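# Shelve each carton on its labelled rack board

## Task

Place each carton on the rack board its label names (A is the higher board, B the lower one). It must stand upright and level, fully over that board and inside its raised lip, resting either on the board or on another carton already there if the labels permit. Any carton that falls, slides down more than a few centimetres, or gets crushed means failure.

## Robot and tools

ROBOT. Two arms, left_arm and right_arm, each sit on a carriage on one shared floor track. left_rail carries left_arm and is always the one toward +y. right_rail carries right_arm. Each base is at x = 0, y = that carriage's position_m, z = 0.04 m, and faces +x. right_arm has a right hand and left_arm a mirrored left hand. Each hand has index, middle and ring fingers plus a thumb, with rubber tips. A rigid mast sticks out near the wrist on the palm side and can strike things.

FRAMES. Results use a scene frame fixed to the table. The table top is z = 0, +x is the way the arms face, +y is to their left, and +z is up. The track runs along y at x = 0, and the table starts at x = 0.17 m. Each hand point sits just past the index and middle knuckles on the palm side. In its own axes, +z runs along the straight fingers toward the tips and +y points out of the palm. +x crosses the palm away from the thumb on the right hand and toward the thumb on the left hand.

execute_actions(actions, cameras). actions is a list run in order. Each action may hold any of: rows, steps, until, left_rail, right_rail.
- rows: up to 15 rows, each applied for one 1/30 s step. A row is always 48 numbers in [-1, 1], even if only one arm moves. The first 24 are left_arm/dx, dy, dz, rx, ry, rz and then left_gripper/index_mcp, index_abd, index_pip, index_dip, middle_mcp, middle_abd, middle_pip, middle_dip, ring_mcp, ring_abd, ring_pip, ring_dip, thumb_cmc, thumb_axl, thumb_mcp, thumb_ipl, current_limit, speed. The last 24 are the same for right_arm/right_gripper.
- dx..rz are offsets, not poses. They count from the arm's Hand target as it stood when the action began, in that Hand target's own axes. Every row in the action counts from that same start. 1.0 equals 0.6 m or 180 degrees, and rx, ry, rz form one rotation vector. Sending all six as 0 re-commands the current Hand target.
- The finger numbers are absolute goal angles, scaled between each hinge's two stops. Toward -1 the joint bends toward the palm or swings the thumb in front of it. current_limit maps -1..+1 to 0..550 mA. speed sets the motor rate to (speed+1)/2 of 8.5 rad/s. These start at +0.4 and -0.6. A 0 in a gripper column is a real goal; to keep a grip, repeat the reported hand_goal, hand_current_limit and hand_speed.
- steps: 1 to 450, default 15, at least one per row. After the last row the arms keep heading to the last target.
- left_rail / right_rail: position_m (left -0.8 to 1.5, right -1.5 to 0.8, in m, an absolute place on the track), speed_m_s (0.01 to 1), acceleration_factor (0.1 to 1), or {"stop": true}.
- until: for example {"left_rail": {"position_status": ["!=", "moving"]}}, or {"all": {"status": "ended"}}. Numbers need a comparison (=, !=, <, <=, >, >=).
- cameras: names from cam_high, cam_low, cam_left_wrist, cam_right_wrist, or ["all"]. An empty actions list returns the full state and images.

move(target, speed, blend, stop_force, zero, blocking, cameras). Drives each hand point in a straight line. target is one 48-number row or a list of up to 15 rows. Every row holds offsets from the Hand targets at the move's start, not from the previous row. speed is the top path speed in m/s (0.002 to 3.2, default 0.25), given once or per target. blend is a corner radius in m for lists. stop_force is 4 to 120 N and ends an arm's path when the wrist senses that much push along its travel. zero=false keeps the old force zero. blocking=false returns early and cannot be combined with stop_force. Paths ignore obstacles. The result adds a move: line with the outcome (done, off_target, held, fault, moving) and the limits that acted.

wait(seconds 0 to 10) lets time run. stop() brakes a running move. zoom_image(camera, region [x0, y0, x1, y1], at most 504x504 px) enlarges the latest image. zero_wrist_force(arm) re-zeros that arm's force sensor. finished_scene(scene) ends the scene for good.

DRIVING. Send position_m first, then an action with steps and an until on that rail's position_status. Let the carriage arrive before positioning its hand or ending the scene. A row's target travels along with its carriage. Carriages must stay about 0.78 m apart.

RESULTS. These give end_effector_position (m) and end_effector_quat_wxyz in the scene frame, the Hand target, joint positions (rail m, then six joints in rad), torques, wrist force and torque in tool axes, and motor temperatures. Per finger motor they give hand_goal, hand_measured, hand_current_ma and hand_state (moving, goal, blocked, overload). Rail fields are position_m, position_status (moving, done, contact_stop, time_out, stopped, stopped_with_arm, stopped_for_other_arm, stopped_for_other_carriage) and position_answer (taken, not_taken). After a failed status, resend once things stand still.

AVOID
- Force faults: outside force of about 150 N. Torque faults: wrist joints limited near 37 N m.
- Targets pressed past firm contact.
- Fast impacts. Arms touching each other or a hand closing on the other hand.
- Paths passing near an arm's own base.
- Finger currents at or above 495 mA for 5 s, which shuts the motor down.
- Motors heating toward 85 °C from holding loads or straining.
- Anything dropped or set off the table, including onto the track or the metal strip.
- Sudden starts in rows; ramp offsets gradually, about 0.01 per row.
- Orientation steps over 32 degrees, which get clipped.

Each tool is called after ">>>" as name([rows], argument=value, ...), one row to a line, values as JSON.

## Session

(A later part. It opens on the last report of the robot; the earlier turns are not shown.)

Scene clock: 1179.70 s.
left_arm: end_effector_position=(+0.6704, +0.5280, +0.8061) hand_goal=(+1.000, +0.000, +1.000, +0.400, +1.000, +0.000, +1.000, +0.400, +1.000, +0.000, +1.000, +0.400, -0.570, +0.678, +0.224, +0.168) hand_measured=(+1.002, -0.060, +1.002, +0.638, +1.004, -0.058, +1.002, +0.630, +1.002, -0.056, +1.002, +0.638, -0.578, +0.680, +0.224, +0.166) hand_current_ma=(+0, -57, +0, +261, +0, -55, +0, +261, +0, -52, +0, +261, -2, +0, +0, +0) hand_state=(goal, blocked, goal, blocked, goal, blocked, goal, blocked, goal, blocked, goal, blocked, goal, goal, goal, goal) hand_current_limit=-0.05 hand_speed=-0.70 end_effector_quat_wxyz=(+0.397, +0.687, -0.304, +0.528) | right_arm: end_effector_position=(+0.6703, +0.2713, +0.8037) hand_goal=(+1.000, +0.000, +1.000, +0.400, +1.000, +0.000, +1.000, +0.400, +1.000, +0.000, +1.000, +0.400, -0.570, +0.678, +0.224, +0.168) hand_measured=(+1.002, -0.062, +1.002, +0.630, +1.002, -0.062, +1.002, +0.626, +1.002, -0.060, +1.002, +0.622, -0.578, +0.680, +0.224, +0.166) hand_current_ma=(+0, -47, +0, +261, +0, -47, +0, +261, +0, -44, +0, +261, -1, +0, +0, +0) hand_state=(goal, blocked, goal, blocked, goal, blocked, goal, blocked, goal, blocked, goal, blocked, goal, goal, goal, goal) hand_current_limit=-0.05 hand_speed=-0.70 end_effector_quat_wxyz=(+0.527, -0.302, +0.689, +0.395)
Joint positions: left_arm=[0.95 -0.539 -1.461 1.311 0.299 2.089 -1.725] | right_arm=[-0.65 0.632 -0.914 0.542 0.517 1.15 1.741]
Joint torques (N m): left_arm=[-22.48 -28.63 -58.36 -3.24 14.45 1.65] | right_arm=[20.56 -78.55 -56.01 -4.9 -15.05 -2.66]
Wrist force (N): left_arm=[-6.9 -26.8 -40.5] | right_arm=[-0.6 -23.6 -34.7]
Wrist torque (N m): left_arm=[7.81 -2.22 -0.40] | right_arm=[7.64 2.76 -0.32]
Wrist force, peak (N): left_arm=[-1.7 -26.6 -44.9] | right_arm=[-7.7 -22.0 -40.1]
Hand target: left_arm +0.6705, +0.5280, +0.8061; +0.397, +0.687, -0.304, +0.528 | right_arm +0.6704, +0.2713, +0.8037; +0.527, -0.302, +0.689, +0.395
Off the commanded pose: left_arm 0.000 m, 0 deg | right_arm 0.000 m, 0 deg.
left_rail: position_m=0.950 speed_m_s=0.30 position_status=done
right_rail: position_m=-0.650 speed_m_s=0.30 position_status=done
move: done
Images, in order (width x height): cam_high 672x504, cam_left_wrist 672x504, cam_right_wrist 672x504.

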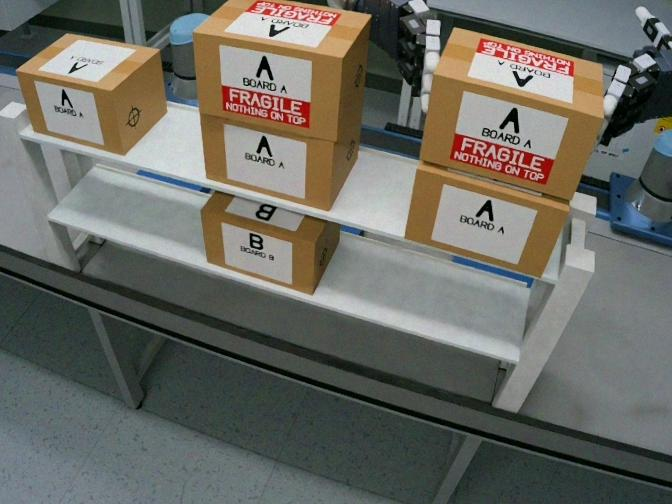

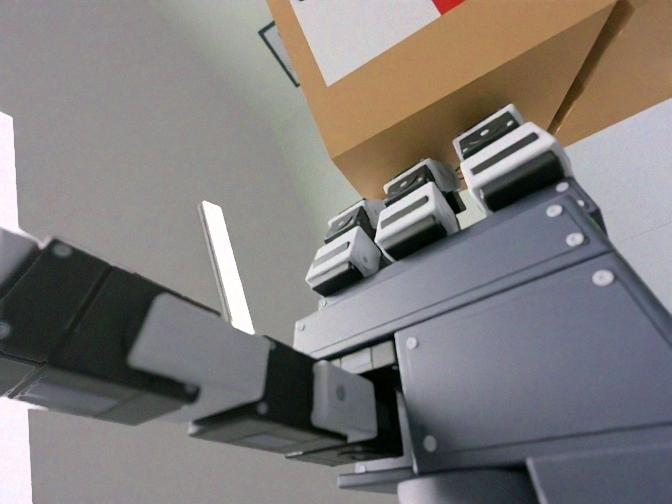

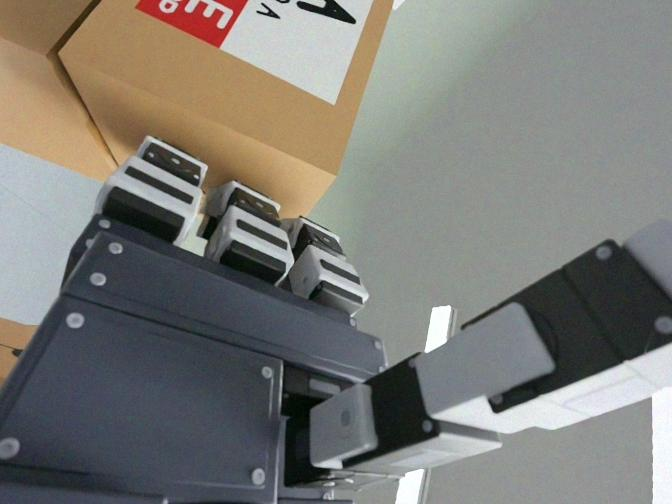

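>>> move(target=[-0.048294,-0.011205,0.006471,0,0,0,1,0,1,0.4,1,0,1,0.4,1,0,1,0.4,-0.571,0.678,0.2247,0.1676,-0.05,-0.7,0.048294,-0.011205,0.006471,0,0,0,1,0,1,0.4,1,0,1,0.4,1,0,1,0.4,-0.571,0.678,0.2247,0.1676,-0.05,-0.7], speed=0.01, stop_force=5, cameras=["cam_high", "cam_left_wrist", "cam_right_wrist"])

>>> zoom_image(camera="cam_left_wrist", region=[472, 0, 672, 150])

>>> zoom_image(camera="cam_right_wrist", region=[0, 0, 240, 180])

Scene clock: 1182.77 s.
left_arm: end_effector_position=(+0.6705, +0.5280, +0.7941) hand_goal=(+1.000, +0.000, +1.000, +0.400, +1.000, +0.000, +1.000, +0.400, +1.000, +0.000, +1.000, +0.400, -0.570, +0.678, +0.224, +0.168) hand_measured=(+1.002, -0.056, +1.002, +0.638, +1.004, -0.056, +1.002, +0.630, +1.002, -0.054, +1.002, +0.640, -0.578, +0.680, +0.224, +0.166) hand_current_ma=(+0, -52, +0, +261, +0, -50, +0, +261, +0, -48, +0, +261, -2, +0, +0, +0) hand_state=(goal, blocked, goal, blocked, goal, blocked, goal, blocked, goal, blocked, goal, blocked, goal, goal, goal, goal) hand_current_limit=-0.05 hand_speed=-0.70 end_effector_quat_wxyz=(+0.397, +0.687, -0.304, +0.528) | right_arm: end_effector_position=(+0.6703, +0.2712, +0.7927) hand_goal=(+1.000, +0.000, +1.000, +0.400, +1.000, +0.000, +1.000, +0.400, +1.000, +0.000, +1.000, +0.400, -0.570, +0.678, +0.224, +0.168) hand_measured=(+1.002, -0.062, +1.002, +0.630, +1.002, -0.062, +1.002, +0.626, +1.002, -0.060, +1.002, +0.622, -0.578, +0.680, +0.224, +0.166) hand_current_ma=(+0, -46, +0, +261, +0, -45, +0, +261, +0, -44, +0, +261, -1, +0, +0, +0) hand_state=(goal, blocked, goal, blocked, goal, blocked, goal, blocked, goal, blocked, goal, blocked, goal, goal, goal, goal) hand_current_limit=-0.05 hand_speed=-0.70 end_effector_quat_wxyz=(+0.527, -0.302, +0.689, +0.395)
Joint positions: left_arm=[0.95 -0.539 -1.464 1.335 0.277 2.089 -1.725] | right_arm=[-0.65 0.632 -0.926 0.583 0.488 1.15 1.741]
Joint torques (N m): left_arm=[-24.78 -30.63 -57.08 -2.62 13.51 1.42] | right_arm=[25.28 -73.59 -54.92 -4.36 -13.98 -2.26]
Wrist force (N): left_arm=[-5.3 -26.5 -40.4] | right_arm=[-3.7 -22.5 -35.6]
Wrist torque (N m): left_arm=[7.83 -1.83 -0.18] | right_arm=[7.74 2.70 -0.72]
Wrist force, peak (N): left_arm=[-3.5 -27.0 -42.6] | right_arm=[-3.5 -22.7 -36.1]
Hand target: left_arm +0.6705, +0.5280, +0.7941; +0.397, +0.687, -0.304, +0.528 (not the last commanded pose) | right_arm +0.6703, +0.2712, +0.7926; +0.527, -0.302, +0.689, +0.395 (not the last commanded pose)
Off the commanded pose: left_arm 0.018 m, 0 deg | right_arm 0.019 m, 0 deg.
left_rail: position_m=0.950 speed_m_s=0.30 position_status=done
right_rail: position_m=-0.650 speed_m_s=0.30 position_status=done
move: contact (left_arm, right_arm)
Images, in order (width x height): cam_high 672x504, cam_left_wrist 672x504, cam_right_wrist 672x504.

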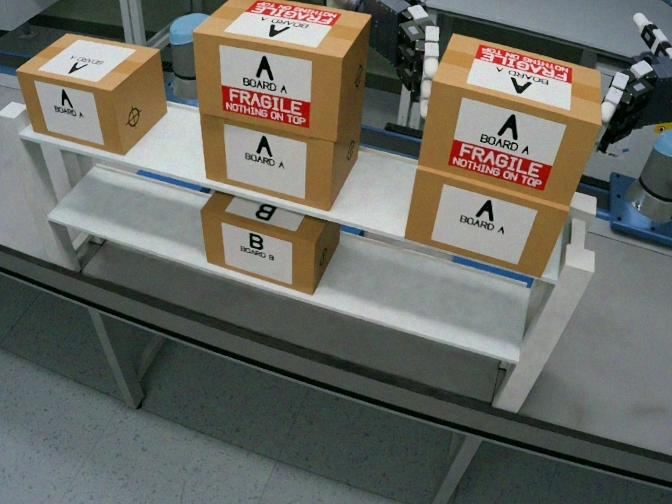

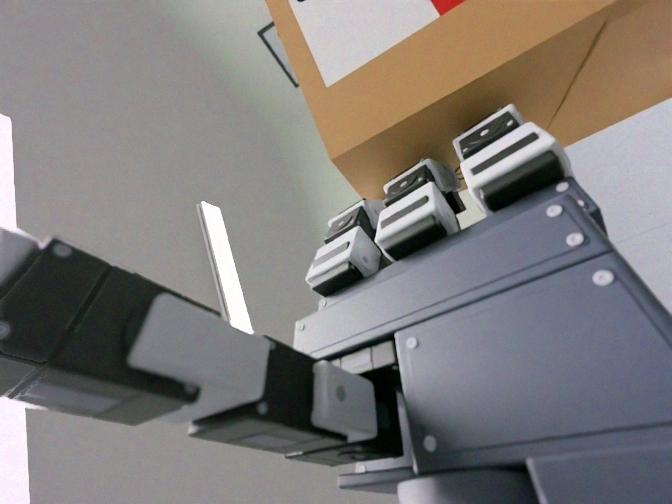

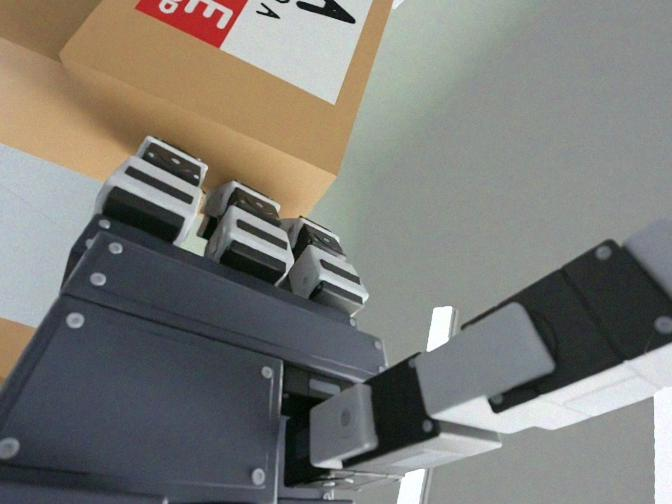

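Scaled by 2.520 from the camera's 672x504 image, which has a finer 960x720 frame.

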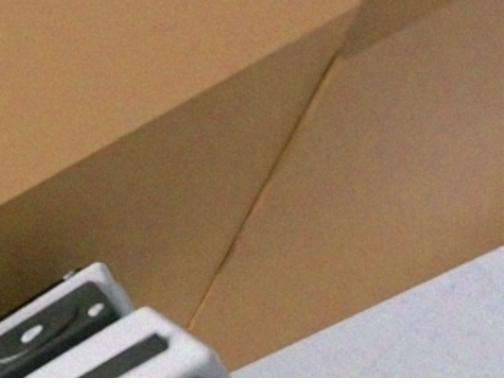

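Scaled by 2.100 from the camera's 672x504 image, which has a finer 960x720 frame.

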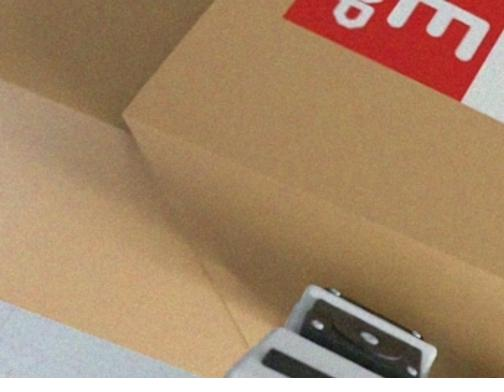

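>>> zoom_image(camera="cam_high", region=[400, 140, 500, 230])

>>> zoom_image(camera="cam_high", region=[490, 150, 590, 240])

Scaled by 5.040 from the camera's 672x504 image, which has a finer 960x720 frame.

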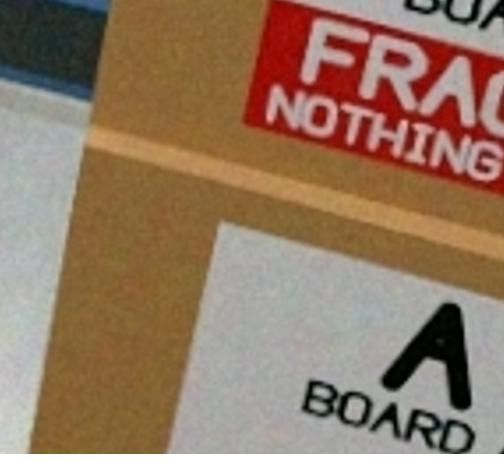

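Scaled by 5.040 from the camera's 672x504 image, which has a finer 960x720 frame.

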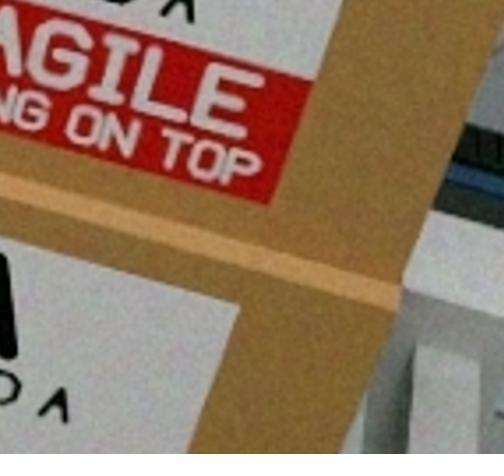

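>>> move([
  [-0.005634,-0.001307,0.000755,0,0,0,1,0,1,0.4,1,0,1,0.4,1,0,1,0.4,-0.571,0.678,0.2247,0.1676,-0.05,-0.7,0.005634,-0.001307,0.000755,0,0,0,1,0,1,0.4,1,0,1,0.4,1,0,1,0.4,-0.571,0.678,0.2247,0.1676,-0.05,-0.7],
  [-0.005634,-0.001307,0.000755,0,0,0,1,0,1,0.9,1,0,1,0.9,1,0,1,0.9,-0.571,0.678,0.2247,0.1676,-0.05,-0.7,0.005634,-0.001307,0.000755,0,0,0,1,0,1,0.9,1,0,1,0.9,1,0,1,0.9,-0.571,0.678,0.2247,0.1676,-0.05,-0.7],
  [-0.005634,-0.017977,-0.028115,0,0,0,1,0,1,0.9,1,0,1,0.9,1,0,1,0.9,-0.571,0.678,0.2247,0.1676,-0.05,-0.7,0.005634,-0.017977,-0.028115,0,0,0,1,0,1,0.9,1,0,1,0.9,1,0,1,0.9,-0.571,0.678,0.2247,0.1676,-0.05,-0.7],
  [-0.078955,0.219037,-0.164965,0,0,0,1,0,1,0.9,1,0,1,0.9,1,0,1,0.9,-0.571,0.678,0.2247,0.1676,-0.05,-0.7,0.078955,0.219037,-0.164965,0,0,0,1,0,1,0.9,1,0,1,0.9,1,0,1,0.9,-0.571,0.678,0.2247,0.1676,-0.05,-0.7],
], speed=[0.01, 0.01, 0.02, 0.07], cameras=["cam_high", "cam_left_wrist", "cam_right_wrist"])

>>> zoom_image(camera="cam_left_wrist", region=[280, 0, 672, 240])

>>> zoom_image(camera="cam_right_wrist", region=[0, 0, 380, 240])

Scene clock: 1193.17 s.
left_arm: end_effector_position=(+0.5005, +0.5480, +0.7905) hand_goal=(+1.000, +0.000, +1.000, +0.900, +1.000, +0.000, +1.000, +0.900, +1.000, +0.000, +1.000, +0.900, -0.570, +0.678, +0.224, +0.168) hand_measured=(+1.000, -0.012, +1.000, +0.898, +1.000, -0.012, +1.000, +0.898, +1.000, -0.010, +1.000, +0.896, -0.578, +0.680, +0.224, +0.166) hand_current_ma=(+0, -4, +0, +0, +0, -3, +0, +0, +0, -3, +0, +0, -2, +0, +0, +0) hand_state=(goal, goal, goal, goal, goal, goal, goal, goal, goal, goal, goal, goal, goal, goal, goal, goal) hand_current_limit=-0.05 hand_speed=-0.70 end_effector_quat_wxyz=(+0.397, +0.687, -0.304, +0.528) | right_arm: end_effector_position=(+0.5003, +0.2523, +0.7897) hand_goal=(+1.000, +0.000, +1.000, +0.900, +1.000, +0.000, +1.000, +0.900, +1.000, +0.000, +1.000, +0.900, -0.570, +0.678, +0.224, +0.168) hand_measured=(+1.000, -0.012, +1.000, +0.896, +1.000, -0.012, +1.000, +0.898, +1.000, -0.010, +1.000, +0.898, -0.578, +0.680, +0.224, +0.166) hand_current_ma=(+0, -2, +0, +0, +0, -2, +0, +0, +0, -1, +0, +0, -1, +0, +0, +0) hand_state=(goal, goal, goal, goal, goal, goal, goal, goal, goal, goal, goal, goal, goal, goal, goal, goal) hand_current_limit=-0.05 hand_speed=-0.70 end_effector_quat_wxyz=(+0.527, -0.302, +0.689, +0.395)
Joint positions: left_arm=[0.95 -0.696 -1.757 1.622 0.273 1.934 -1.749] | right_arm=[-0.65 0.744 -1.203 1.014 0.328 1.262 1.758]
Joint torques (N m): left_arm=[-16.2 -36.18 -34.32 1.76 -2.23 -2.13] | right_arm=[12.98 -86 -34.57 -3.72 3.66 3.24]
Wrist force (N): left_arm=[1.0 -0.6 -1.2] | right_arm=[-6.5 5.2 4.3]
Wrist torque (N m): left_arm=[0.15 -0.22 0.28] | right_arm=[0.20 0.52 -0.74]
Wrist force, peak (N): left_arm=[-0.3 -25.5 -45.4] | right_arm=[-8.3 -20.9 -41.5]
Hand target: left_arm +0.5005, +0.5480, +0.7905; +0.397, +0.687, -0.304, +0.528 | right_arm +0.5002, +0.2523, +0.7897; +0.527, -0.302, +0.689, +0.395
Off the commanded pose: left_arm 0.000 m, 0 deg | right_arm 0.000 m, 0 deg.
left_rail: position_m=0.950 speed_m_s=0.30 position_status=done
right_rail: position_m=-0.650 speed_m_s=0.30 position_status=done
move: done
Images, in order (width x height): cam_high 672x504, cam_left_wrist 672x504, cam_right_wrist 672x504.

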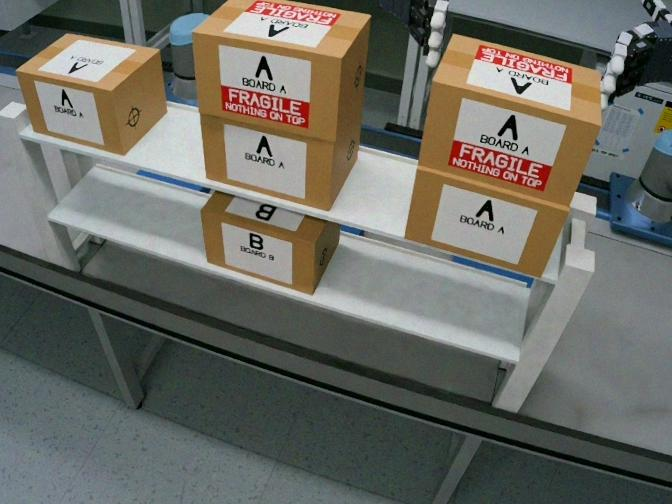

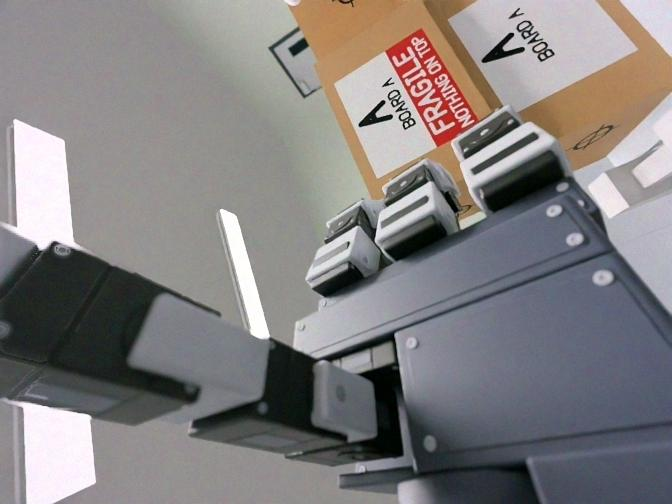

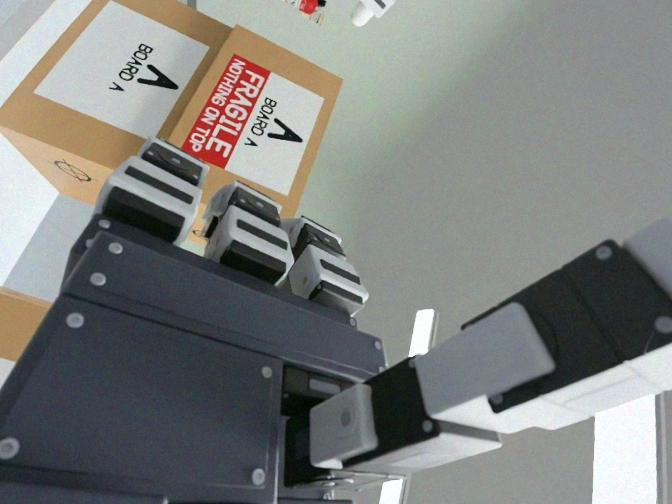

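Scaled by 1.286 from the camera's 672x504 image, which has a finer 960x720 frame.

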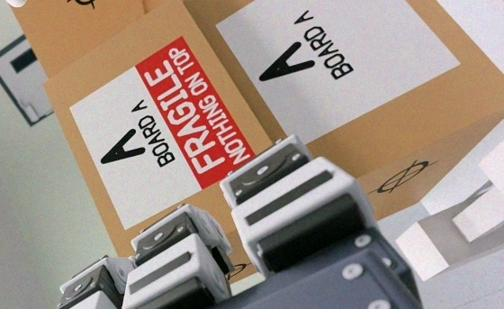

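Scaled by 1.326 from the camera's 672x504 image, which has a finer 960x720 frame.

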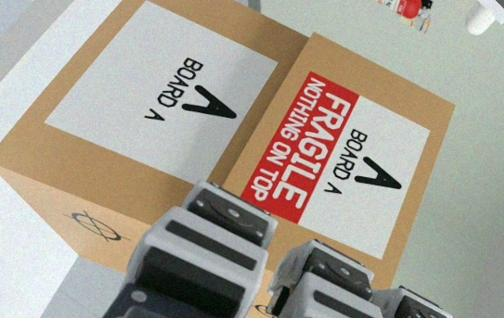

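>>> move(target=[-0.221348,-0.051356,0.029659,0,0,0,1,0,1,0.9,1,0,1,0.9,1,0,1,0.9,-0.571,0.678,0.2247,0.1676,-0.05,-0.7,0.220059,-0.051057,0.029486,0,0,0,1,0,1,0.9,1,0,1,0.9,1,0,1,0.9,-0.571,0.678,0.2247,0.1676,-0.05,-0.7], speed=0.1, cameras=["cam_high", "cam_left_wrist", "cam_right_wrist"])

Scene clock: 1196.63 s.
left_arm: end_effector_position=(+0.5006, +0.5479, +0.6530) hand_goal=(+1.000, +0.000, +1.000, +0.900, +1.000, +0.000, +1.000, +0.900, +1.000, +0.000, +1.000, +0.900, -0.570, +0.678, +0.224, +0.168) hand_measured=(+1.000, -0.012, +1.000, +0.898, +1.000, -0.012, +1.000, +0.898, +1.000, -0.010, +1.000, +0.896, -0.578, +0.680, +0.224, +0.166) hand_current_ma=(+0, -3, +0, +0, +0, -3, +0, +0, +0, -2, +0, +0, -2, +0, +0, +0) hand_state=(goal, goal, goal, goal, goal, goal, goal, goal, goal, goal, goal, goal, goal, goal, goal, goal) hand_current_limit=-0.05 hand_speed=-0.70 end_effector_quat_wxyz=(+0.397, +0.687, -0.304, +0.528) | right_arm: end_effector_position=(+0.4998, +0.2521, +0.6531) hand_goal=(+1.000, +0.000, +1.000, +0.900, +1.000, +0.000, +1.000, +0.900, +1.000, +0.000, +1.000, +0.900, -0.570, +0.678, +0.224, +0.168) hand_measured=(+1.000, -0.012, +1.000, +0.896, +1.000, -0.012, +1.000, +0.898, +1.000, -0.010, +1.000, +0.898, -0.578, +0.680, +0.224, +0.166) hand_current_ma=(+0, -2, +0, +0, +0, -2, +0, +0, +0, -1, +0, +0, -1, +0, +0, +0) hand_state=(goal, goal, goal, goal, goal, goal, goal, goal, goal, goal, goal, goal, goal, goal, goal, goal) hand_current_limit=-0.05 hand_speed=-0.70 end_effector_quat_wxyz=(+0.527, -0.302, +0.689, +0.395)
Joint positions: left_arm=[0.95 -0.696 -1.76 1.865 0.033 1.934 -1.749] | right_arm=[-0.65 0.745 -1.22 1.277 0.081 1.262 1.758]
Joint torques (N m): left_arm=[1.77 -13.19 -33.33 -5.46 -2.2 -1.96] | right_arm=[10.21 -61.3 -35.05 -3.31 3.6 3.49]
Wrist force (N): left_arm=[1.0 -0.9 -1.1] | right_arm=[-6.3 5.0 4.8]
Wrist torque (N m): left_arm=[0.14 -0.22 0.29] | right_arm=[0.13 0.49 -0.73]
Wrist force, peak (N): left_arm=[1.5 -0.4 -1.6] | right_arm=[-7.2 5.4 5.1]
Hand target: left_arm +0.5006, +0.5479, +0.6530; +0.397, +0.687, -0.304, +0.528 | right_arm +0.4998, +0.2521, +0.6530; +0.527, -0.302, +0.689, +0.395
Off the commanded pose: left_arm 0.000 m, 0 deg | right_arm 0.000 m, 0 deg.
left_rail: position_m=0.950 speed_m_s=0.30 position_status=done
right_rail: position_m=-0.650 speed_m_s=0.30 position_status=done
move: done
Images, in order (width x height): cam_high 672x504, cam_left_wrist 672x504, cam_right_wrist 672x504.

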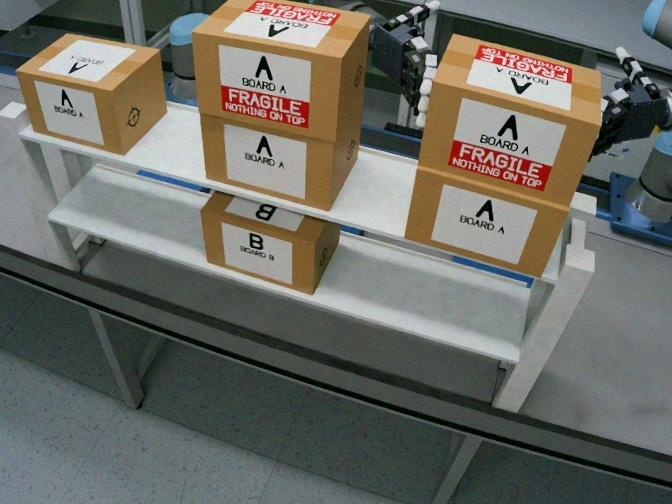

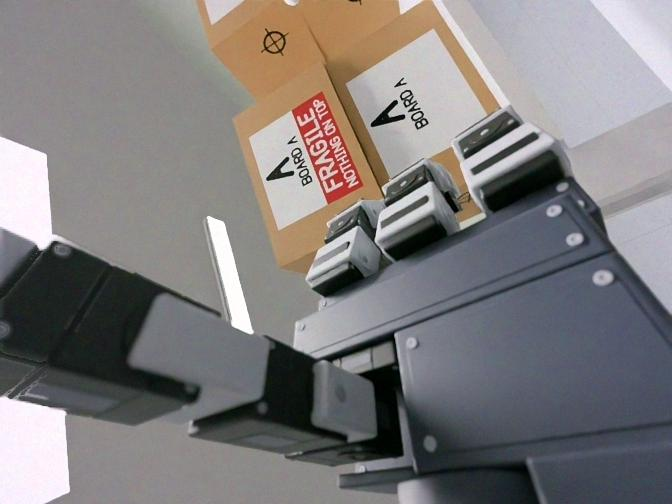

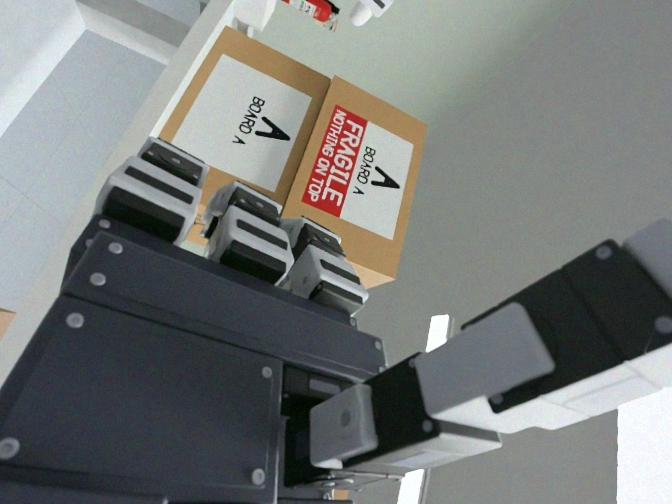

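>>> zoom_image(camera="cam_left_wrist", region=[400, 0, 560, 130])

>>> zoom_image(camera="cam_right_wrist", region=[120, 0, 280, 160])

Scaled by 3.150 from the camera's 672x504 image, which has a finer 960x720 frame.

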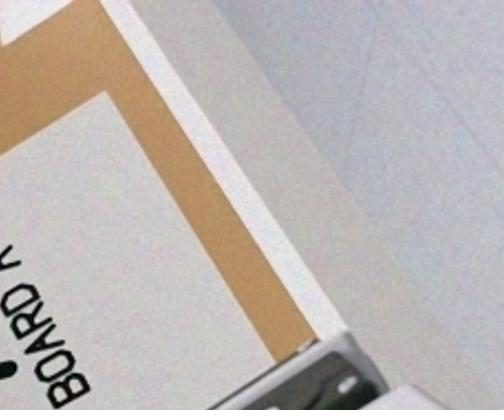

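Scaled by 3.150 from the camera's 672x504 image, which has a finer 960x720 frame.

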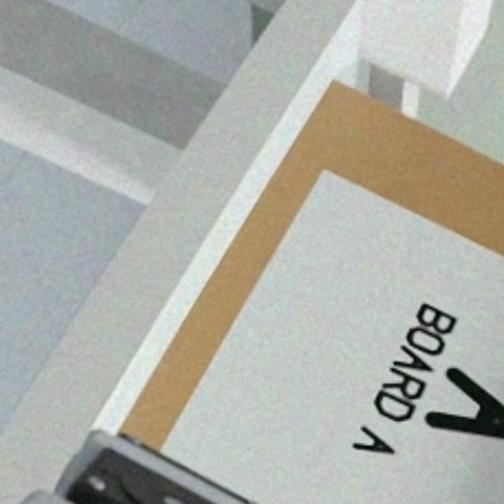

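>>> move(target=[0.060554,-0.195746,0.113022,0,0,0,1,0,1,0.9,1,0,1,0.9,1,0,1,0.9,-0.571,0.678,0.2247,0.1676,-0.05,-0.7,-0.0609,-0.196861,0.113666,0,0,0,1,0,1,0.9,1,0,1,0.9,1,0,1,0.9,-0.571,0.678,0.2247,0.1676,-0.05,-0.7], speed=0.05, cameras=["cam_high", "cam_left_wrist", "cam_right_wrist"])

>>> execute_actions([
  {"rows": [[0,0,0,0,0,0,1,0,1,0.7,1,0,1,0.7,1,0,1,0.7,-0.571,0.678,0.2247,0.1676,-0.05,-0.7,0,0,0,0,0,0,1,0,1,0.7,1,0,1,0.7,1,0,1,0.7,-0.571,0.678,0.2247,0.1676,-0.05,-0.7]], "steps": 30},
])

Scene clock: 1200.93 s.
left_arm: end_effector_position=(+0.6409, +0.5479, +0.6531) hand_goal=(+1.000, +0.000, +1.000, +0.900, +1.000, +0.000, +1.000, +0.900, +1.000, +0.000, +1.000, +0.900, -0.570, +0.678, +0.224, +0.168) hand_measured=(+1.000, -0.012, +1.000, +0.898, +1.000, -0.012, +1.000, +0.898, +1.000, -0.010, +1.000, +0.896, -0.578, +0.680, +0.224, +0.166) hand_current_ma=(+0, -3, +0, +0, +0, -3, +0, +0, +0, -2, +0, +0, -2, +0, +0, +0) hand_state=(goal, goal, goal, goal, goal, goal, goal, goal, goal, goal, goal, goal, goal, goal, goal, goal) hand_current_limit=-0.05 hand_speed=-0.70 end_effector_quat_wxyz=(+0.397, +0.687, -0.304, +0.528) | right_arm: end_effector_position=(+0.6410, +0.2513, +0.6526) hand_goal=(+1.000, +0.000, +1.000, +0.900, +1.000, +0.000, +1.000, +0.900, +1.000, +0.000, +1.000, +0.900, -0.570, +0.678, +0.224, +0.168) hand_measured=(+1.000, -0.012, +1.000, +0.896, +1.000, -0.012, +1.000, +0.898, +1.000, -0.010, +1.000, +0.898, -0.578, +0.680, +0.224, +0.166) hand_current_ma=(+0, -2, +0, +0, +0, -2, +0, +0, +0, -1, +0, +0, -1, +0, +0, +0) hand_state=(goal, goal, goal, goal, goal, goal, goal, goal, goal, goal, goal, goal, goal, goal, goal, goal) hand_current_limit=-0.05 hand_speed=-0.70 end_effector_quat_wxyz=(+0.527, -0.302, +0.689, +0.395)
Joint positions: left_arm=[0.95 -0.536 -1.522 1.645 0.025 2.092 -1.724] | right_arm=[-0.65 0.633 -1.06 1.047 0.158 1.151 1.741]
Joint torques (N m): left_arm=[13.47 -32.44 -48.62 1.73 2.67 2.46] | right_arm=[-14.06 -73.4 -52.73 0.92 -3.5 -2.76]
Wrist force (N): left_arm=[0.7 -1.0 -0.9] | right_arm=[-6.9 5.0 4.6]
Wrist torque (N m): left_arm=[0.10 -0.22 0.00] | right_arm=[0.15 0.55 -0.59]
Wrist force, peak (N): left_arm=[0.9 -0.1 -1.7] | right_arm=[-7.3 5.4 4.4]
Hand target: left_arm +0.6410, +0.5479, +0.6531; +0.397, +0.687, -0.304, +0.528 | right_arm +0.6410, +0.2513, +0.6526; +0.527, -0.302, +0.689, +0.395
Off the commanded pose: left_arm 0.000 m, 0 deg | right_arm 0.000 m, 0 deg.
left_rail: position_m=0.950 speed_m_s=0.30 position_status=done
right_rail: position_m=-0.650 speed_m_s=0.30 position_status=done
move: done
Images, in order (width x height): cam_high 672x504, cam_left_wrist 672x504, cam_right_wrist 672x504.

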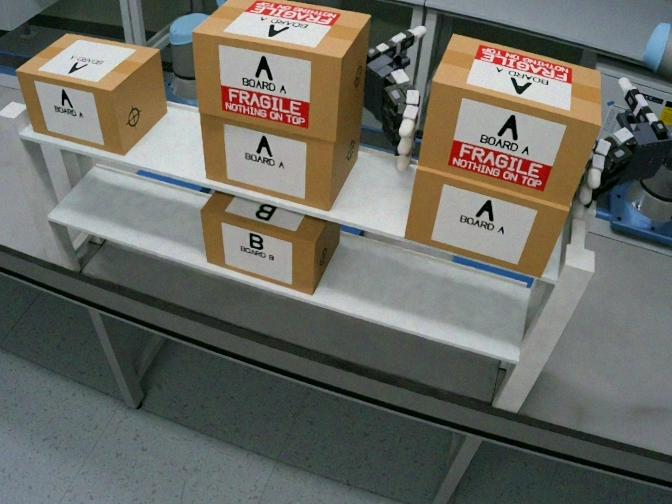

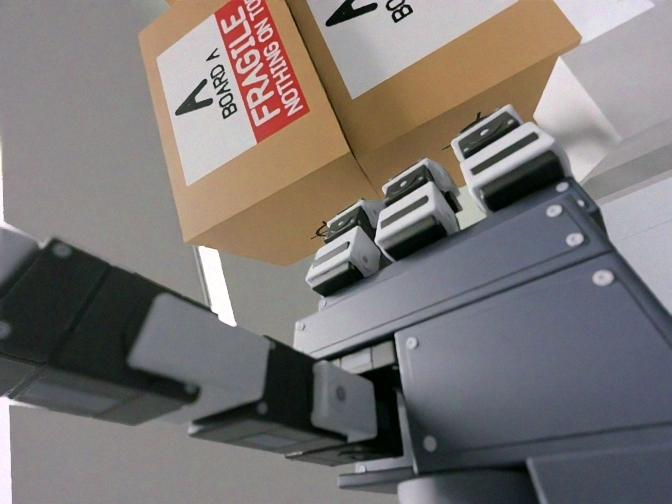

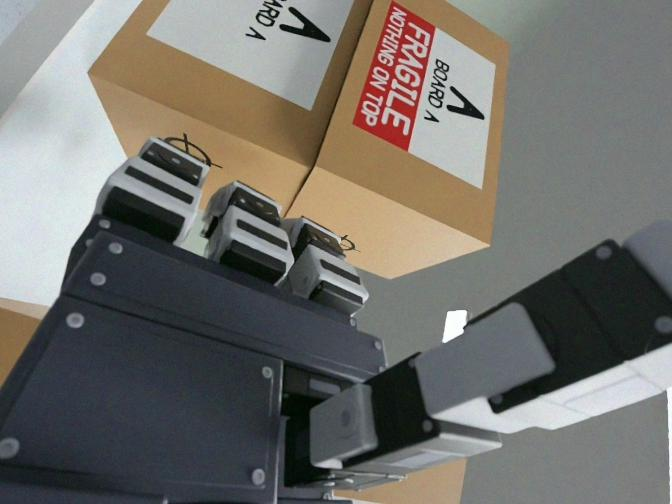

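Scene clock: 1202.13 s.
left_arm: end_effector_position=(+0.6410, +0.5479, +0.6531) hand_goal=(+1.000, +0.000, +1.000, +0.700, +1.000, +0.000, +1.000, +0.700, +1.000, +0.000, +1.000, +0.700, -0.570, +0.678, +0.224, +0.168) hand_measured=(+1.000, -0.012, +1.000, +0.702, +1.000, -0.012, +1.000, +0.702, +1.000, -0.010, +1.000, +0.704, -0.578, +0.680, +0.224, +0.166) hand_current_ma=(+0, -3, +0, +0, +0, -3, +0, +0, +0, -2, +0, +0, -2, +0, +0, +0) hand_state=(goal, goal, goal, goal, goal, goal, goal, goal, goal, goal, goal, goal, goal, goal, goal, goal) hand_current_limit=-0.05 hand_speed=-0.70 end_effector_quat_wxyz=(+0.397, +0.687, -0.304, +0.528) | right_arm: end_effector_position=(+0.6410, +0.2513, +0.6526) hand_goal=(+1.000, +0.000, +1.000, +0.700, +1.000, +0.000, +1.000, +0.700, +1.000, +0.000, +1.000, +0.700, -0.570, +0.678, +0.224, +0.168) hand_measured=(+1.000, -0.012, +1.000, +0.704, +1.000, -0.012, +1.000, +0.702, +1.000, -0.010, +1.000, +0.702, -0.578, +0.680, +0.224, +0.166) hand_current_ma=(+0, -2, +0, +0, +0, -2, +0, +0, +0, -1, +0, +0, -1, +0, +0, +0) hand_state=(goal, goal, goal, goal, goal, goal, goal, goal, goal, goal, goal, goal, goal, goal, goal, goal) hand_current_limit=-0.05 hand_speed=-0.70 end_effector_quat_wxyz=(+0.527, -0.302, +0.689, +0.395)
Joint positions: left_arm=[0.95 -0.536 -1.522 1.645 0.025 2.092 -1.724] | right_arm=[-0.65 0.633 -1.06 1.046 0.158 1.151 1.741]
Joint torques (N m): left_arm=[14.24 -32.09 -50.09 1.93 2.83 2.48] | right_arm=[-15.2 -72.48 -52.82 0.8 -3.34 -2.75]
Wrist force (N): left_arm=[0.7 -0.9 -1.1] | right_arm=[-6.5 5.1 4.6]
Wrist torque (N m): left_arm=[0.12 -0.21 -0.01] | right_arm=[0.16 0.51 -0.57]
Wrist force, peak (N): left_arm=[0.5 -0.8 -1.4] | right_arm=[-7.0 5.2 4.6]
Hand target: left_arm +0.6410, +0.5479, +0.6531; +0.397, +0.687, -0.304, +0.528 | right_arm +0.6410, +0.2513, +0.6526; +0.527, -0.302, +0.689, +0.395
Off the commanded pose: left_arm 0.000 m, 0 deg | right_arm 0.000 m, 0 deg.
left_rail: position_m=0.950 speed_m_s=0.30 position_status=done
right_rail: position_m=-0.650 speed_m_s=0.30 position_status=done

>>> execute_actions(actions=[], cameras=["cam_high"])

Scene clock: 1207.20 s.
left_arm: end_effector_position=(+0.6410, +0.5479, +0.6531) hand_goal=(+1.000, +0.000, +1.000, +0.700, +1.000, +0.000, +1.000, +0.700, +1.000, +0.000, +1.000, +0.700, -0.570, +0.678, +0.224, +0.168) hand_measured=(+1.000, -0.012, +1.000, +0.702, +1.000, -0.012, +1.000, +0.702, +1.000, -0.010, +1.000, +0.704, -0.578, +0.680, +0.224, +0.166) hand_current_ma=(+0, -3, +0, +0, +0, -3, +0, +0, +0, -2, +0, +0, -2, +0, +0, +0) hand_state=(goal, goal, goal, goal, goal, goal, goal, goal, goal, goal, goal, goal, goal, goal, goal, goal) hand_current_limit=-0.05 hand_speed=-0.70 end_effector_quat_wxyz=(+0.397, +0.687, -0.304, +0.528) | right_arm: end_effector_position=(+0.6410, +0.2513, +0.6526) hand_goal=(+1.000, +0.000, +1.000, +0.700, +1.000, +0.000, +1.000, +0.700, +1.000, +0.000, +1.000, +0.700, -0.570, +0.678, +0.224, +0.168) hand_measured=(+1.000, -0.012, +1.000, +0.704, +1.000, -0.012, +1.000, +0.702, +1.000, -0.010, +1.000, +0.702, -0.578, +0.680, +0.224, +0.166) hand_current_ma=(+0, -2, +0, +0, +0, -2, +0, +0, +0, -1, +0, +0, -1, +0, +0, +0) hand_state=(goal, goal, goal, goal, goal, goal, goal, goal, goal, goal, goal, goal, goal, goal, goal, goal) hand_current_limit=-0.05 hand_speed=-0.70 end_effector_quat_wxyz=(+0.527, -0.302, +0.689, +0.395)
Joint positions: left_arm=[0.95 -0.536 -1.522 1.645 0.025 2.092 -1.724] | right_arm=[-0.65 0.633 -1.06 1.046 0.158 1.151 1.741]
Joint velocities: within noise
Joint torques (N m): left_arm=[14.4 -30.66 -50.22 1.96 2.92 2.49] | right_arm=[-15.09 -72.89 -52.33 0.65 -3.63 -2.98]
Motor temperatures (°C): left_arm=[29 23 30 30 35 31] | right_arm=[26 24 28 33 31 33]
Wrist force (N): left_arm=[0.8 -0.6 -1.0] | right_arm=[-7.0 4.5 4.6]
Wrist torque (N m): left_arm=[0.15 -0.22 0.00] | right_arm=[0.08 0.58 -0.62]
Wrist force, peak (N): left_arm=[0.9 -0.9 -1.1] | right_arm=[-6.9 5.1 5.0]
Hand target: left_arm +0.6410, +0.5479, +0.6531; +0.397, +0.687, -0.304, +0.528 | right_arm +0.6410, +0.2513, +0.6526; +0.527, -0.302, +0.689, +0.395
Off the commanded pose: left_arm 0.000 m, 0 deg | right_arm 0.000 m, 0 deg.
left_rail: position_m=0.950 speed_m_s=0.30 position_status=done
right_rail: position_m=-0.650 speed_m_s=0.30 position_status=done
Images, in order (width x height): cam_high 672x504.

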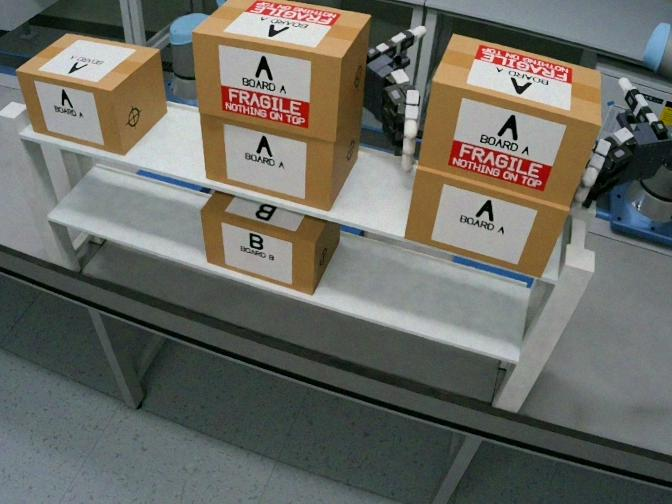

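>>> move(target=[0,0.058331,0.101031,0,0,0,1,0,1,0.7,1,0,1,0.7,1,0,1,0.7,-0.571,0.678,0.2247,0.1676,-0.05,-0.7,0,0.058331,0.101031,0,0,0,1,0,1,0.7,1,0,1,0.7,1,0,1,0.7,-0.571,0.678,0.2247,0.1676,-0.05,-0.7], speed=0.015, stop_force=5)

>>> zoom_image(camera="cam_high", region=[380, 150, 600, 300])

Scene clock: 1210.00 s.
left_arm: end_effector_position=(+0.6410, +0.5317, +0.6531) hand_goal=(+1.000, +0.000, +1.000, +0.700, +1.000, +0.000, +1.000, +0.700, +1.000, +0.000, +1.000, +0.700, -0.570, +0.678, +0.224, +0.168) hand_measured=(+1.000, -0.012, +1.000, +0.702, +1.000, -0.010, +1.000, +0.704, +1.000, -0.010, +1.000, +0.704, -0.578, +0.680, +0.224, +0.166) hand_current_ma=(+0, -3, +0, +0, +0, -3, +0, +0, +0, -2, +0, +1, -2, +0, +0, +0) hand_state=(goal, goal, goal, goal, goal, goal, goal, goal, goal, goal, goal, goal, goal, goal, goal, goal) hand_current_limit=-0.05 hand_speed=-0.70 end_effector_quat_wxyz=(+0.397, +0.687, -0.304, +0.528) | right_arm: end_effector_position=(+0.6411, +0.2712, +0.6525) hand_goal=(+1.000, +0.000, +1.000, +0.700, +1.000, +0.000, +1.000, +0.700, +1.000, +0.000, +1.000, +0.700, -0.570, +0.678, +0.224, +0.168) hand_measured=(+1.000, -0.010, +1.000, +0.706, +1.000, -0.010, +1.000, +0.702, +1.000, -0.008, +1.000, +0.702, -0.578, +0.680, +0.224, +0.166) hand_current_ma=(+0, -1, +0, +0, +0, -1, +0, +0, +0, -1, +0, +0, -1, +0, +0, +0) hand_state=(goal, goal, goal, goal, goal, goal, goal, goal, goal, goal, goal, goal, goal, goal, goal, goal) hand_current_limit=-0.05 hand_speed=-0.70 end_effector_quat_wxyz=(+0.527, -0.302, +0.689, +0.395)
Joint positions: left_arm=[0.95 -0.56 -1.515 1.638 0.024 2.069 -1.728] | right_arm=[-0.65 0.651 -1.031 1.002 0.172 1.17 1.744]
Joint torques (N m): left_arm=[15.62 -56.61 -33.37 0.76 1.61 1.93] | right_arm=[-15.32 -99.79 -34.59 -3.59 -2.27 -2.47]
Wrist force (N): left_arm=[0.7 -0.9 -0.9] | right_arm=[-6.0 4.6 4.7]
Wrist torque (N m): left_arm=[0.12 -0.20 0.00] | right_arm=[0.11 0.47 -0.52]
Wrist force, peak (N): left_arm=[0.8 -1.6 -8.1] | right_arm=[-6.7 5.2 5.2]
Hand target: left_arm +0.6410, +0.5317, +0.6531; +0.397, +0.687, -0.304, +0.528 (not the last commanded pose) | right_arm +0.6411, +0.2712, +0.6525; +0.527, -0.302, +0.689, +0.395 (not the last commanded pose)
Off the commanded pose: left_arm 0.054 m, 0 deg | right_arm 0.050 m, 0 deg.
left_rail: position_m=0.950 speed_m_s=0.30 position_status=done
right_rail: position_m=-0.650 speed_m_s=0.30 position_status=done
move: contact (left_arm, right_arm)

Scaled by 2.291 from the camera's 672x504 image, which has a finer 960x720 frame.
This view is cut from an older image: the scene may have changed since it was taken.

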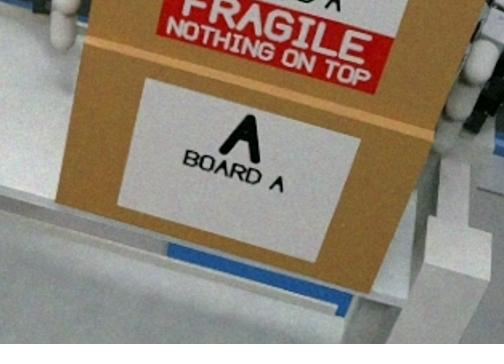

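>>> execute_actions([
  {"rows":[[0,0,0,0,0,0,1,0,1,0.4,1,0,1,0.4,1,0,1,0.4,-0.571,0.678,0.2247,0.1676,-0.05,-0.7,0,0,0,0,0,0,1,0,1,0.4,1,0,1,0.4,1,0,1,0.4,-0.571,0.678,0.2247,0.1676,-0.05,-0.7]],"steps":40},
])

>>> move(target=[0,0.00117,0.00202,0,0,0,1,0,1,0.4,1,0,1,0.4,1,0,1,0.4,-0.571,0.678,0.2247,0.1676,-0.05,-0.7,0,0.00117,0.00202,0,0,0,1,0,1,0.4,1,0,1,0.4,1,0,1,0.4,-0.571,0.678,0.2247,0.1676,-0.05,-0.7], speed=0.01)

>>> move(target=[-0.004744,0.015336,-0.008855,0,0,0,1,0,1,0.4,1,0,1,0.4,1,0,1,0.4,-0.571,0.678,0.2247,0.1676,-0.05,-0.7,0.004744,0.015336,-0.008855,0,0,0,1,0,1,0.4,1,0,1,0.4,1,0,1,0.4,-0.571,0.678,0.2247,0.1676,-0.05,-0.7], speed=0.015, cameras=["cam_high","cam_left_wrist"])

>>> zoom_image(camera="cam_high", region=[400, 140, 560, 290])

Scene clock: 1212.83 s.
left_arm: end_effector_position=(+0.6410, +0.5317, +0.6531) hand_goal=(+1.000, +0.000, +1.000, +0.400, +1.000, +0.000, +1.000, +0.400, +1.000, +0.000, +1.000, +0.400, -0.570, +0.678, +0.224, +0.168) hand_measured=(+1.002, -0.012, +1.000, +0.620, +1.002, -0.010, +1.000, +0.618, +1.002, -0.010, +1.000, +0.626, -0.578, +0.680, +0.224, +0.166) hand_current_ma=(+0, -3, +0, +261, +0, -3, +0, +261, +0, -2, +0, +261, -2, +0, +0, +0) hand_state=(goal, goal, goal, blocked, goal, goal, goal, blocked, goal, goal, goal, blocked, goal, goal, goal, goal) hand_current_limit=-0.05 hand_speed=-0.70 end_effector_quat_wxyz=(+0.397, +0.687, -0.304, +0.528) | right_arm: end_effector_position=(+0.6411, +0.2711, +0.6525) hand_goal=(+1.000, +0.000, +1.000, +0.400, +1.000, +0.000, +1.000, +0.400, +1.000, +0.000, +1.000, +0.400, -0.570, +0.678, +0.224, +0.168) hand_measured=(+1.002, -0.012, +1.000, +0.622, +1.002, -0.010, +1.000, +0.614, +1.002, -0.010, +1.002, +0.608, -0.578, +0.680, +0.224, +0.166) hand_current_ma=(+0, -2, +0, +261, +0, -2, +0, +261, +0, -1, +0, +261, -1, +0, +0, +0) hand_state=(goal, goal, goal, blocked, goal, goal, goal, blocked, goal, goal, goal, blocked, goal, goal, goal, goal) hand_current_limit=-0.05 hand_speed=-0.70 end_effector_quat_wxyz=(+0.527, -0.302, +0.689, +0.395)
Joint positions: left_arm=[0.95 -0.56 -1.515 1.638 0.024 2.069 -1.728] | right_arm=[-0.65 0.651 -1.031 1.002 0.172 1.17 1.744]
Joint torques (N m): left_arm=[-39.52 -41.05 -53.98 -6.29 2.32 1.69] | right_arm=[34.41 -80 -53.83 -3.4 -2.4 -2.8]
Wrist force (N): left_arm=[-0.3 -14.8 -21.9] | right_arm=[-6.0 -10.5 -18.2]
Wrist torque (N m): left_arm=[4.26 -0.81 0.11] | right_arm=[4.86 1.27 -0.88]
Wrist force, peak (N): left_arm=[-0.2 -14.9 -21.9] | right_arm=[-6.0 -10.5 -18.2]
Hand target: left_arm +0.6410, +0.5317, +0.6531; +0.397, +0.687, -0.304, +0.528 | right_arm +0.6411, +0.2712, +0.6525; +0.527, -0.302, +0.689, +0.395
Off the commanded pose: left_arm 0.000 m, 0 deg | right_arm 0.000 m, 0 deg.
left_rail: position_m=0.950 speed_m_s=0.30 position_status=done
right_rail: position_m=-0.650 speed_m_s=0.30 position_status=done

Scene clock: 1213.53 s.
left_arm: end_effector_position=(+0.6410, +0.5303, +0.6531) hand_goal=(+1.000, +0.000, +1.000, +0.400, +1.000, +0.000, +1.000, +0.400, +1.000, +0.000, +1.000, +0.400, -0.570, +0.678, +0.224, +0.168) hand_measured=(+1.002, -0.012, +1.002, +0.620, +1.002, -0.012, +1.002, +0.618, +1.002, -0.010, +1.002, +0.626, -0.578, +0.680, +0.224, +0.166) hand_current_ma=(+0, -3, +0, +261, +0, -3, +0, +261, +0, -2, +0, +261, -2, +0, +0, +0) hand_state=(goal, goal, goal, blocked, goal, goal, goal, blocked, goal, goal, goal, blocked, goal, goal, goal, goal) hand_current_limit=-0.05 hand_speed=-0.70 end_effector_quat_wxyz=(+0.397, +0.687, -0.304, +0.528) | right_arm: end_effector_position=(+0.6412, +0.2725, +0.6526) hand_goal=(+1.000, +0.000, +1.000, +0.400, +1.000, +0.000, +1.000, +0.400, +1.000, +0.000, +1.000, +0.400, -0.570, +0.678, +0.224, +0.168) hand_measured=(+1.002, -0.012, +1.002, +0.622, +1.002, -0.012, +1.002, +0.614, +1.002, -0.010, +1.002, +0.608, -0.578, +0.680, +0.224, +0.166) hand_current_ma=(+0, -2, +0, +261, +0, -2, +0, +261, +0, -1, +0, +261, -1, +0, +0, +0) hand_state=(goal, goal, goal, blocked, goal, goal, goal, blocked, goal, goal, goal, blocked, goal, goal, goal, goal) hand_current_limit=-0.05 hand_speed=-0.70 end_effector_quat_wxyz=(+0.527, -0.302, +0.689, +0.395)
Joint positions: left_arm=[0.95 -0.562 -1.515 1.638 0.024 2.066 -1.728] | right_arm=[-0.65 0.653 -1.029 0.999 0.173 1.171 1.745]
Joint torques (N m): left_arm=[-60.26 -20.7 -56.58 -9.17 4.29 -1.54] | right_arm=[48.03 -62.76 -57.32 -3.43 -4.56 2.87]
Wrist force (N): left_arm=[0.5 -24.1 -46.4] | right_arm=[-6.1 -17.7 -38.9]
Wrist torque (N m): left_arm=[8.57 -1.29 0.48] | right_arm=[8.66 1.60 -1.13]
Wrist force, peak (N): left_arm=[1.0 -24.1 -46.5] | right_arm=[-6.1 -17.7 -38.9]
Hand target: left_arm +0.6410, +0.5303, +0.6531; +0.397, +0.687, -0.304, +0.528 | right_arm +0.6411, +0.2726, +0.6525; +0.527, -0.302, +0.689, +0.395
Off the commanded pose: left_arm 0.000 m, 0 deg | right_arm 0.000 m, 0 deg.
left_rail: position_m=0.950 speed_m_s=0.30 position_status=done
right_rail: position_m=-0.650 speed_m_s=0.30 position_status=done
move: done

Scene clock: 1214.57 s.
left_arm: end_effector_position=(+0.6300, +0.5303, +0.6531) hand_goal=(+1.000, +0.000, +1.000, +0.400, +1.000, +0.000, +1.000, +0.400, +1.000, +0.000, +1.000, +0.400, -0.570, +0.678, +0.224, +0.168) hand_measured=(+1.002, -0.010, +1.002, +0.620, +1.004, -0.008, +1.002, +0.618, +1.002, -0.008, +1.002, +0.626, -0.578, +0.680, +0.224, +0.166) hand_current_ma=(+0, -2, +0, +261, +0, -2, +0, +261, +0, -1, +0, +261, -2, +0, +0, +0) hand_state=(goal, goal, goal, blocked, goal, goal, goal, blocked, goal, goal, goal, blocked, goal, goal, goal, goal) hand_current_limit=-0.05 hand_speed=-0.70 end_effector_quat_wxyz=(+0.397, +0.687, -0.304, +0.528) | right_arm: end_effector_position=(+0.6302, +0.2726, +0.6526) hand_goal=(+1.000, +0.000, +1.000, +0.400, +1.000, +0.000, +1.000, +0.400, +1.000, +0.000, +1.000, +0.400, -0.570, +0.678, +0.224, +0.168) hand_measured=(+1.002, -0.010, +1.002, +0.622, +1.002, -0.010, +1.002, +0.614, +1.004, -0.008, +1.002, +0.608, -0.578, +0.680, +0.224, +0.166) hand_current_ma=(+0, -1, +0, +261, +0, -1, +0, +261, +0, -1, +0, +261, -1, +0, +0, +0) hand_state=(goal, goal, goal, blocked, goal, goal, goal, blocked, goal, goal, goal, blocked, goal, goal, goal, goal) hand_current_limit=-0.05 hand_speed=-0.70 end_effector_quat_wxyz=(+0.527, -0.302, +0.689, +0.395)
Joint positions: left_arm=[0.95 -0.572 -1.533 1.656 0.022 2.056 -1.73] | right_arm=[-0.65 0.66 -1.043 1.021 0.165 1.179 1.746]
Joint torques (N m): left_arm=[-57.75 -51.12 -39.01 -10.86 6.12 -1.55] | right_arm=[50.88 -89.87 -41.22 -9.93 -5.56 2.74]
Wrist force (N): left_arm=[-0.1 -29.2 -42.8] | right_arm=[-5.1 -21.9 -35.0]
Wrist torque (N m): left_arm=[8.48 -1.29 0.44] | right_arm=[8.58 1.56 -1.05]
Wrist force, peak (N): left_arm=[0.9 -26.3 -46.9] | right_arm=[-6.5 -18.0 -39.3]
Hand target: left_arm +0.6300, +0.5303, +0.6531; +0.397, +0.687, -0.304, +0.528 | right_arm +0.6301, +0.2726, +0.6526; +0.527, -0.302, +0.689, +0.395
Off the commanded pose: left_arm 0.000 m, 0 deg | right_arm 0.000 m, 0 deg.
left_rail: position_m=0.950 speed_m_s=0.30 position_status=done
right_rail: position_m=-0.650 speed_m_s=0.30 position_status=done
move: done
Images, in order (width x height): cam_high 672x504, cam_left_wrist 672x504.

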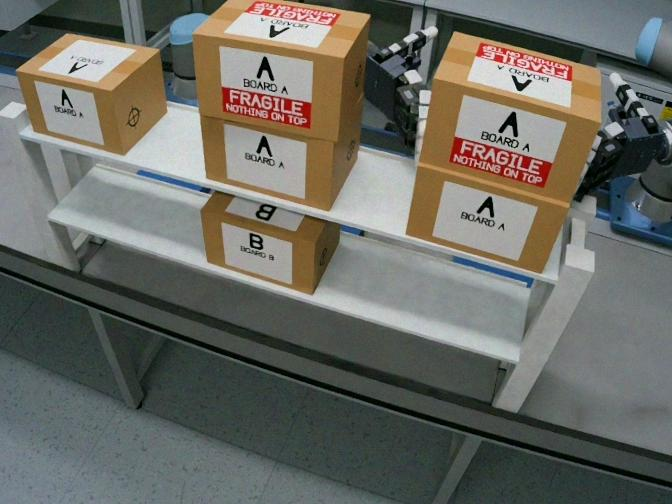

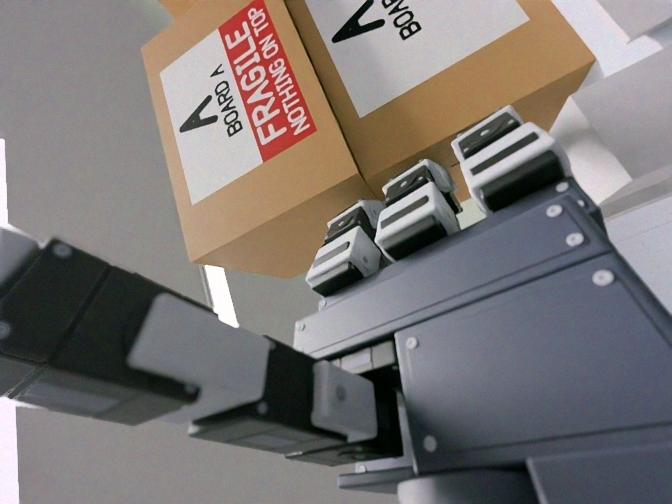

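Scaled by 3.150 from the camera's 672x504 image, which has a finer 960x720 frame.

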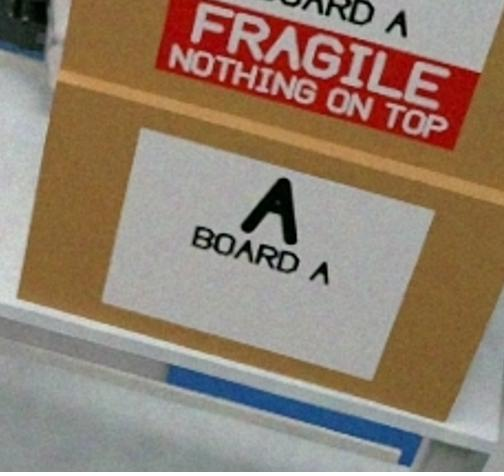

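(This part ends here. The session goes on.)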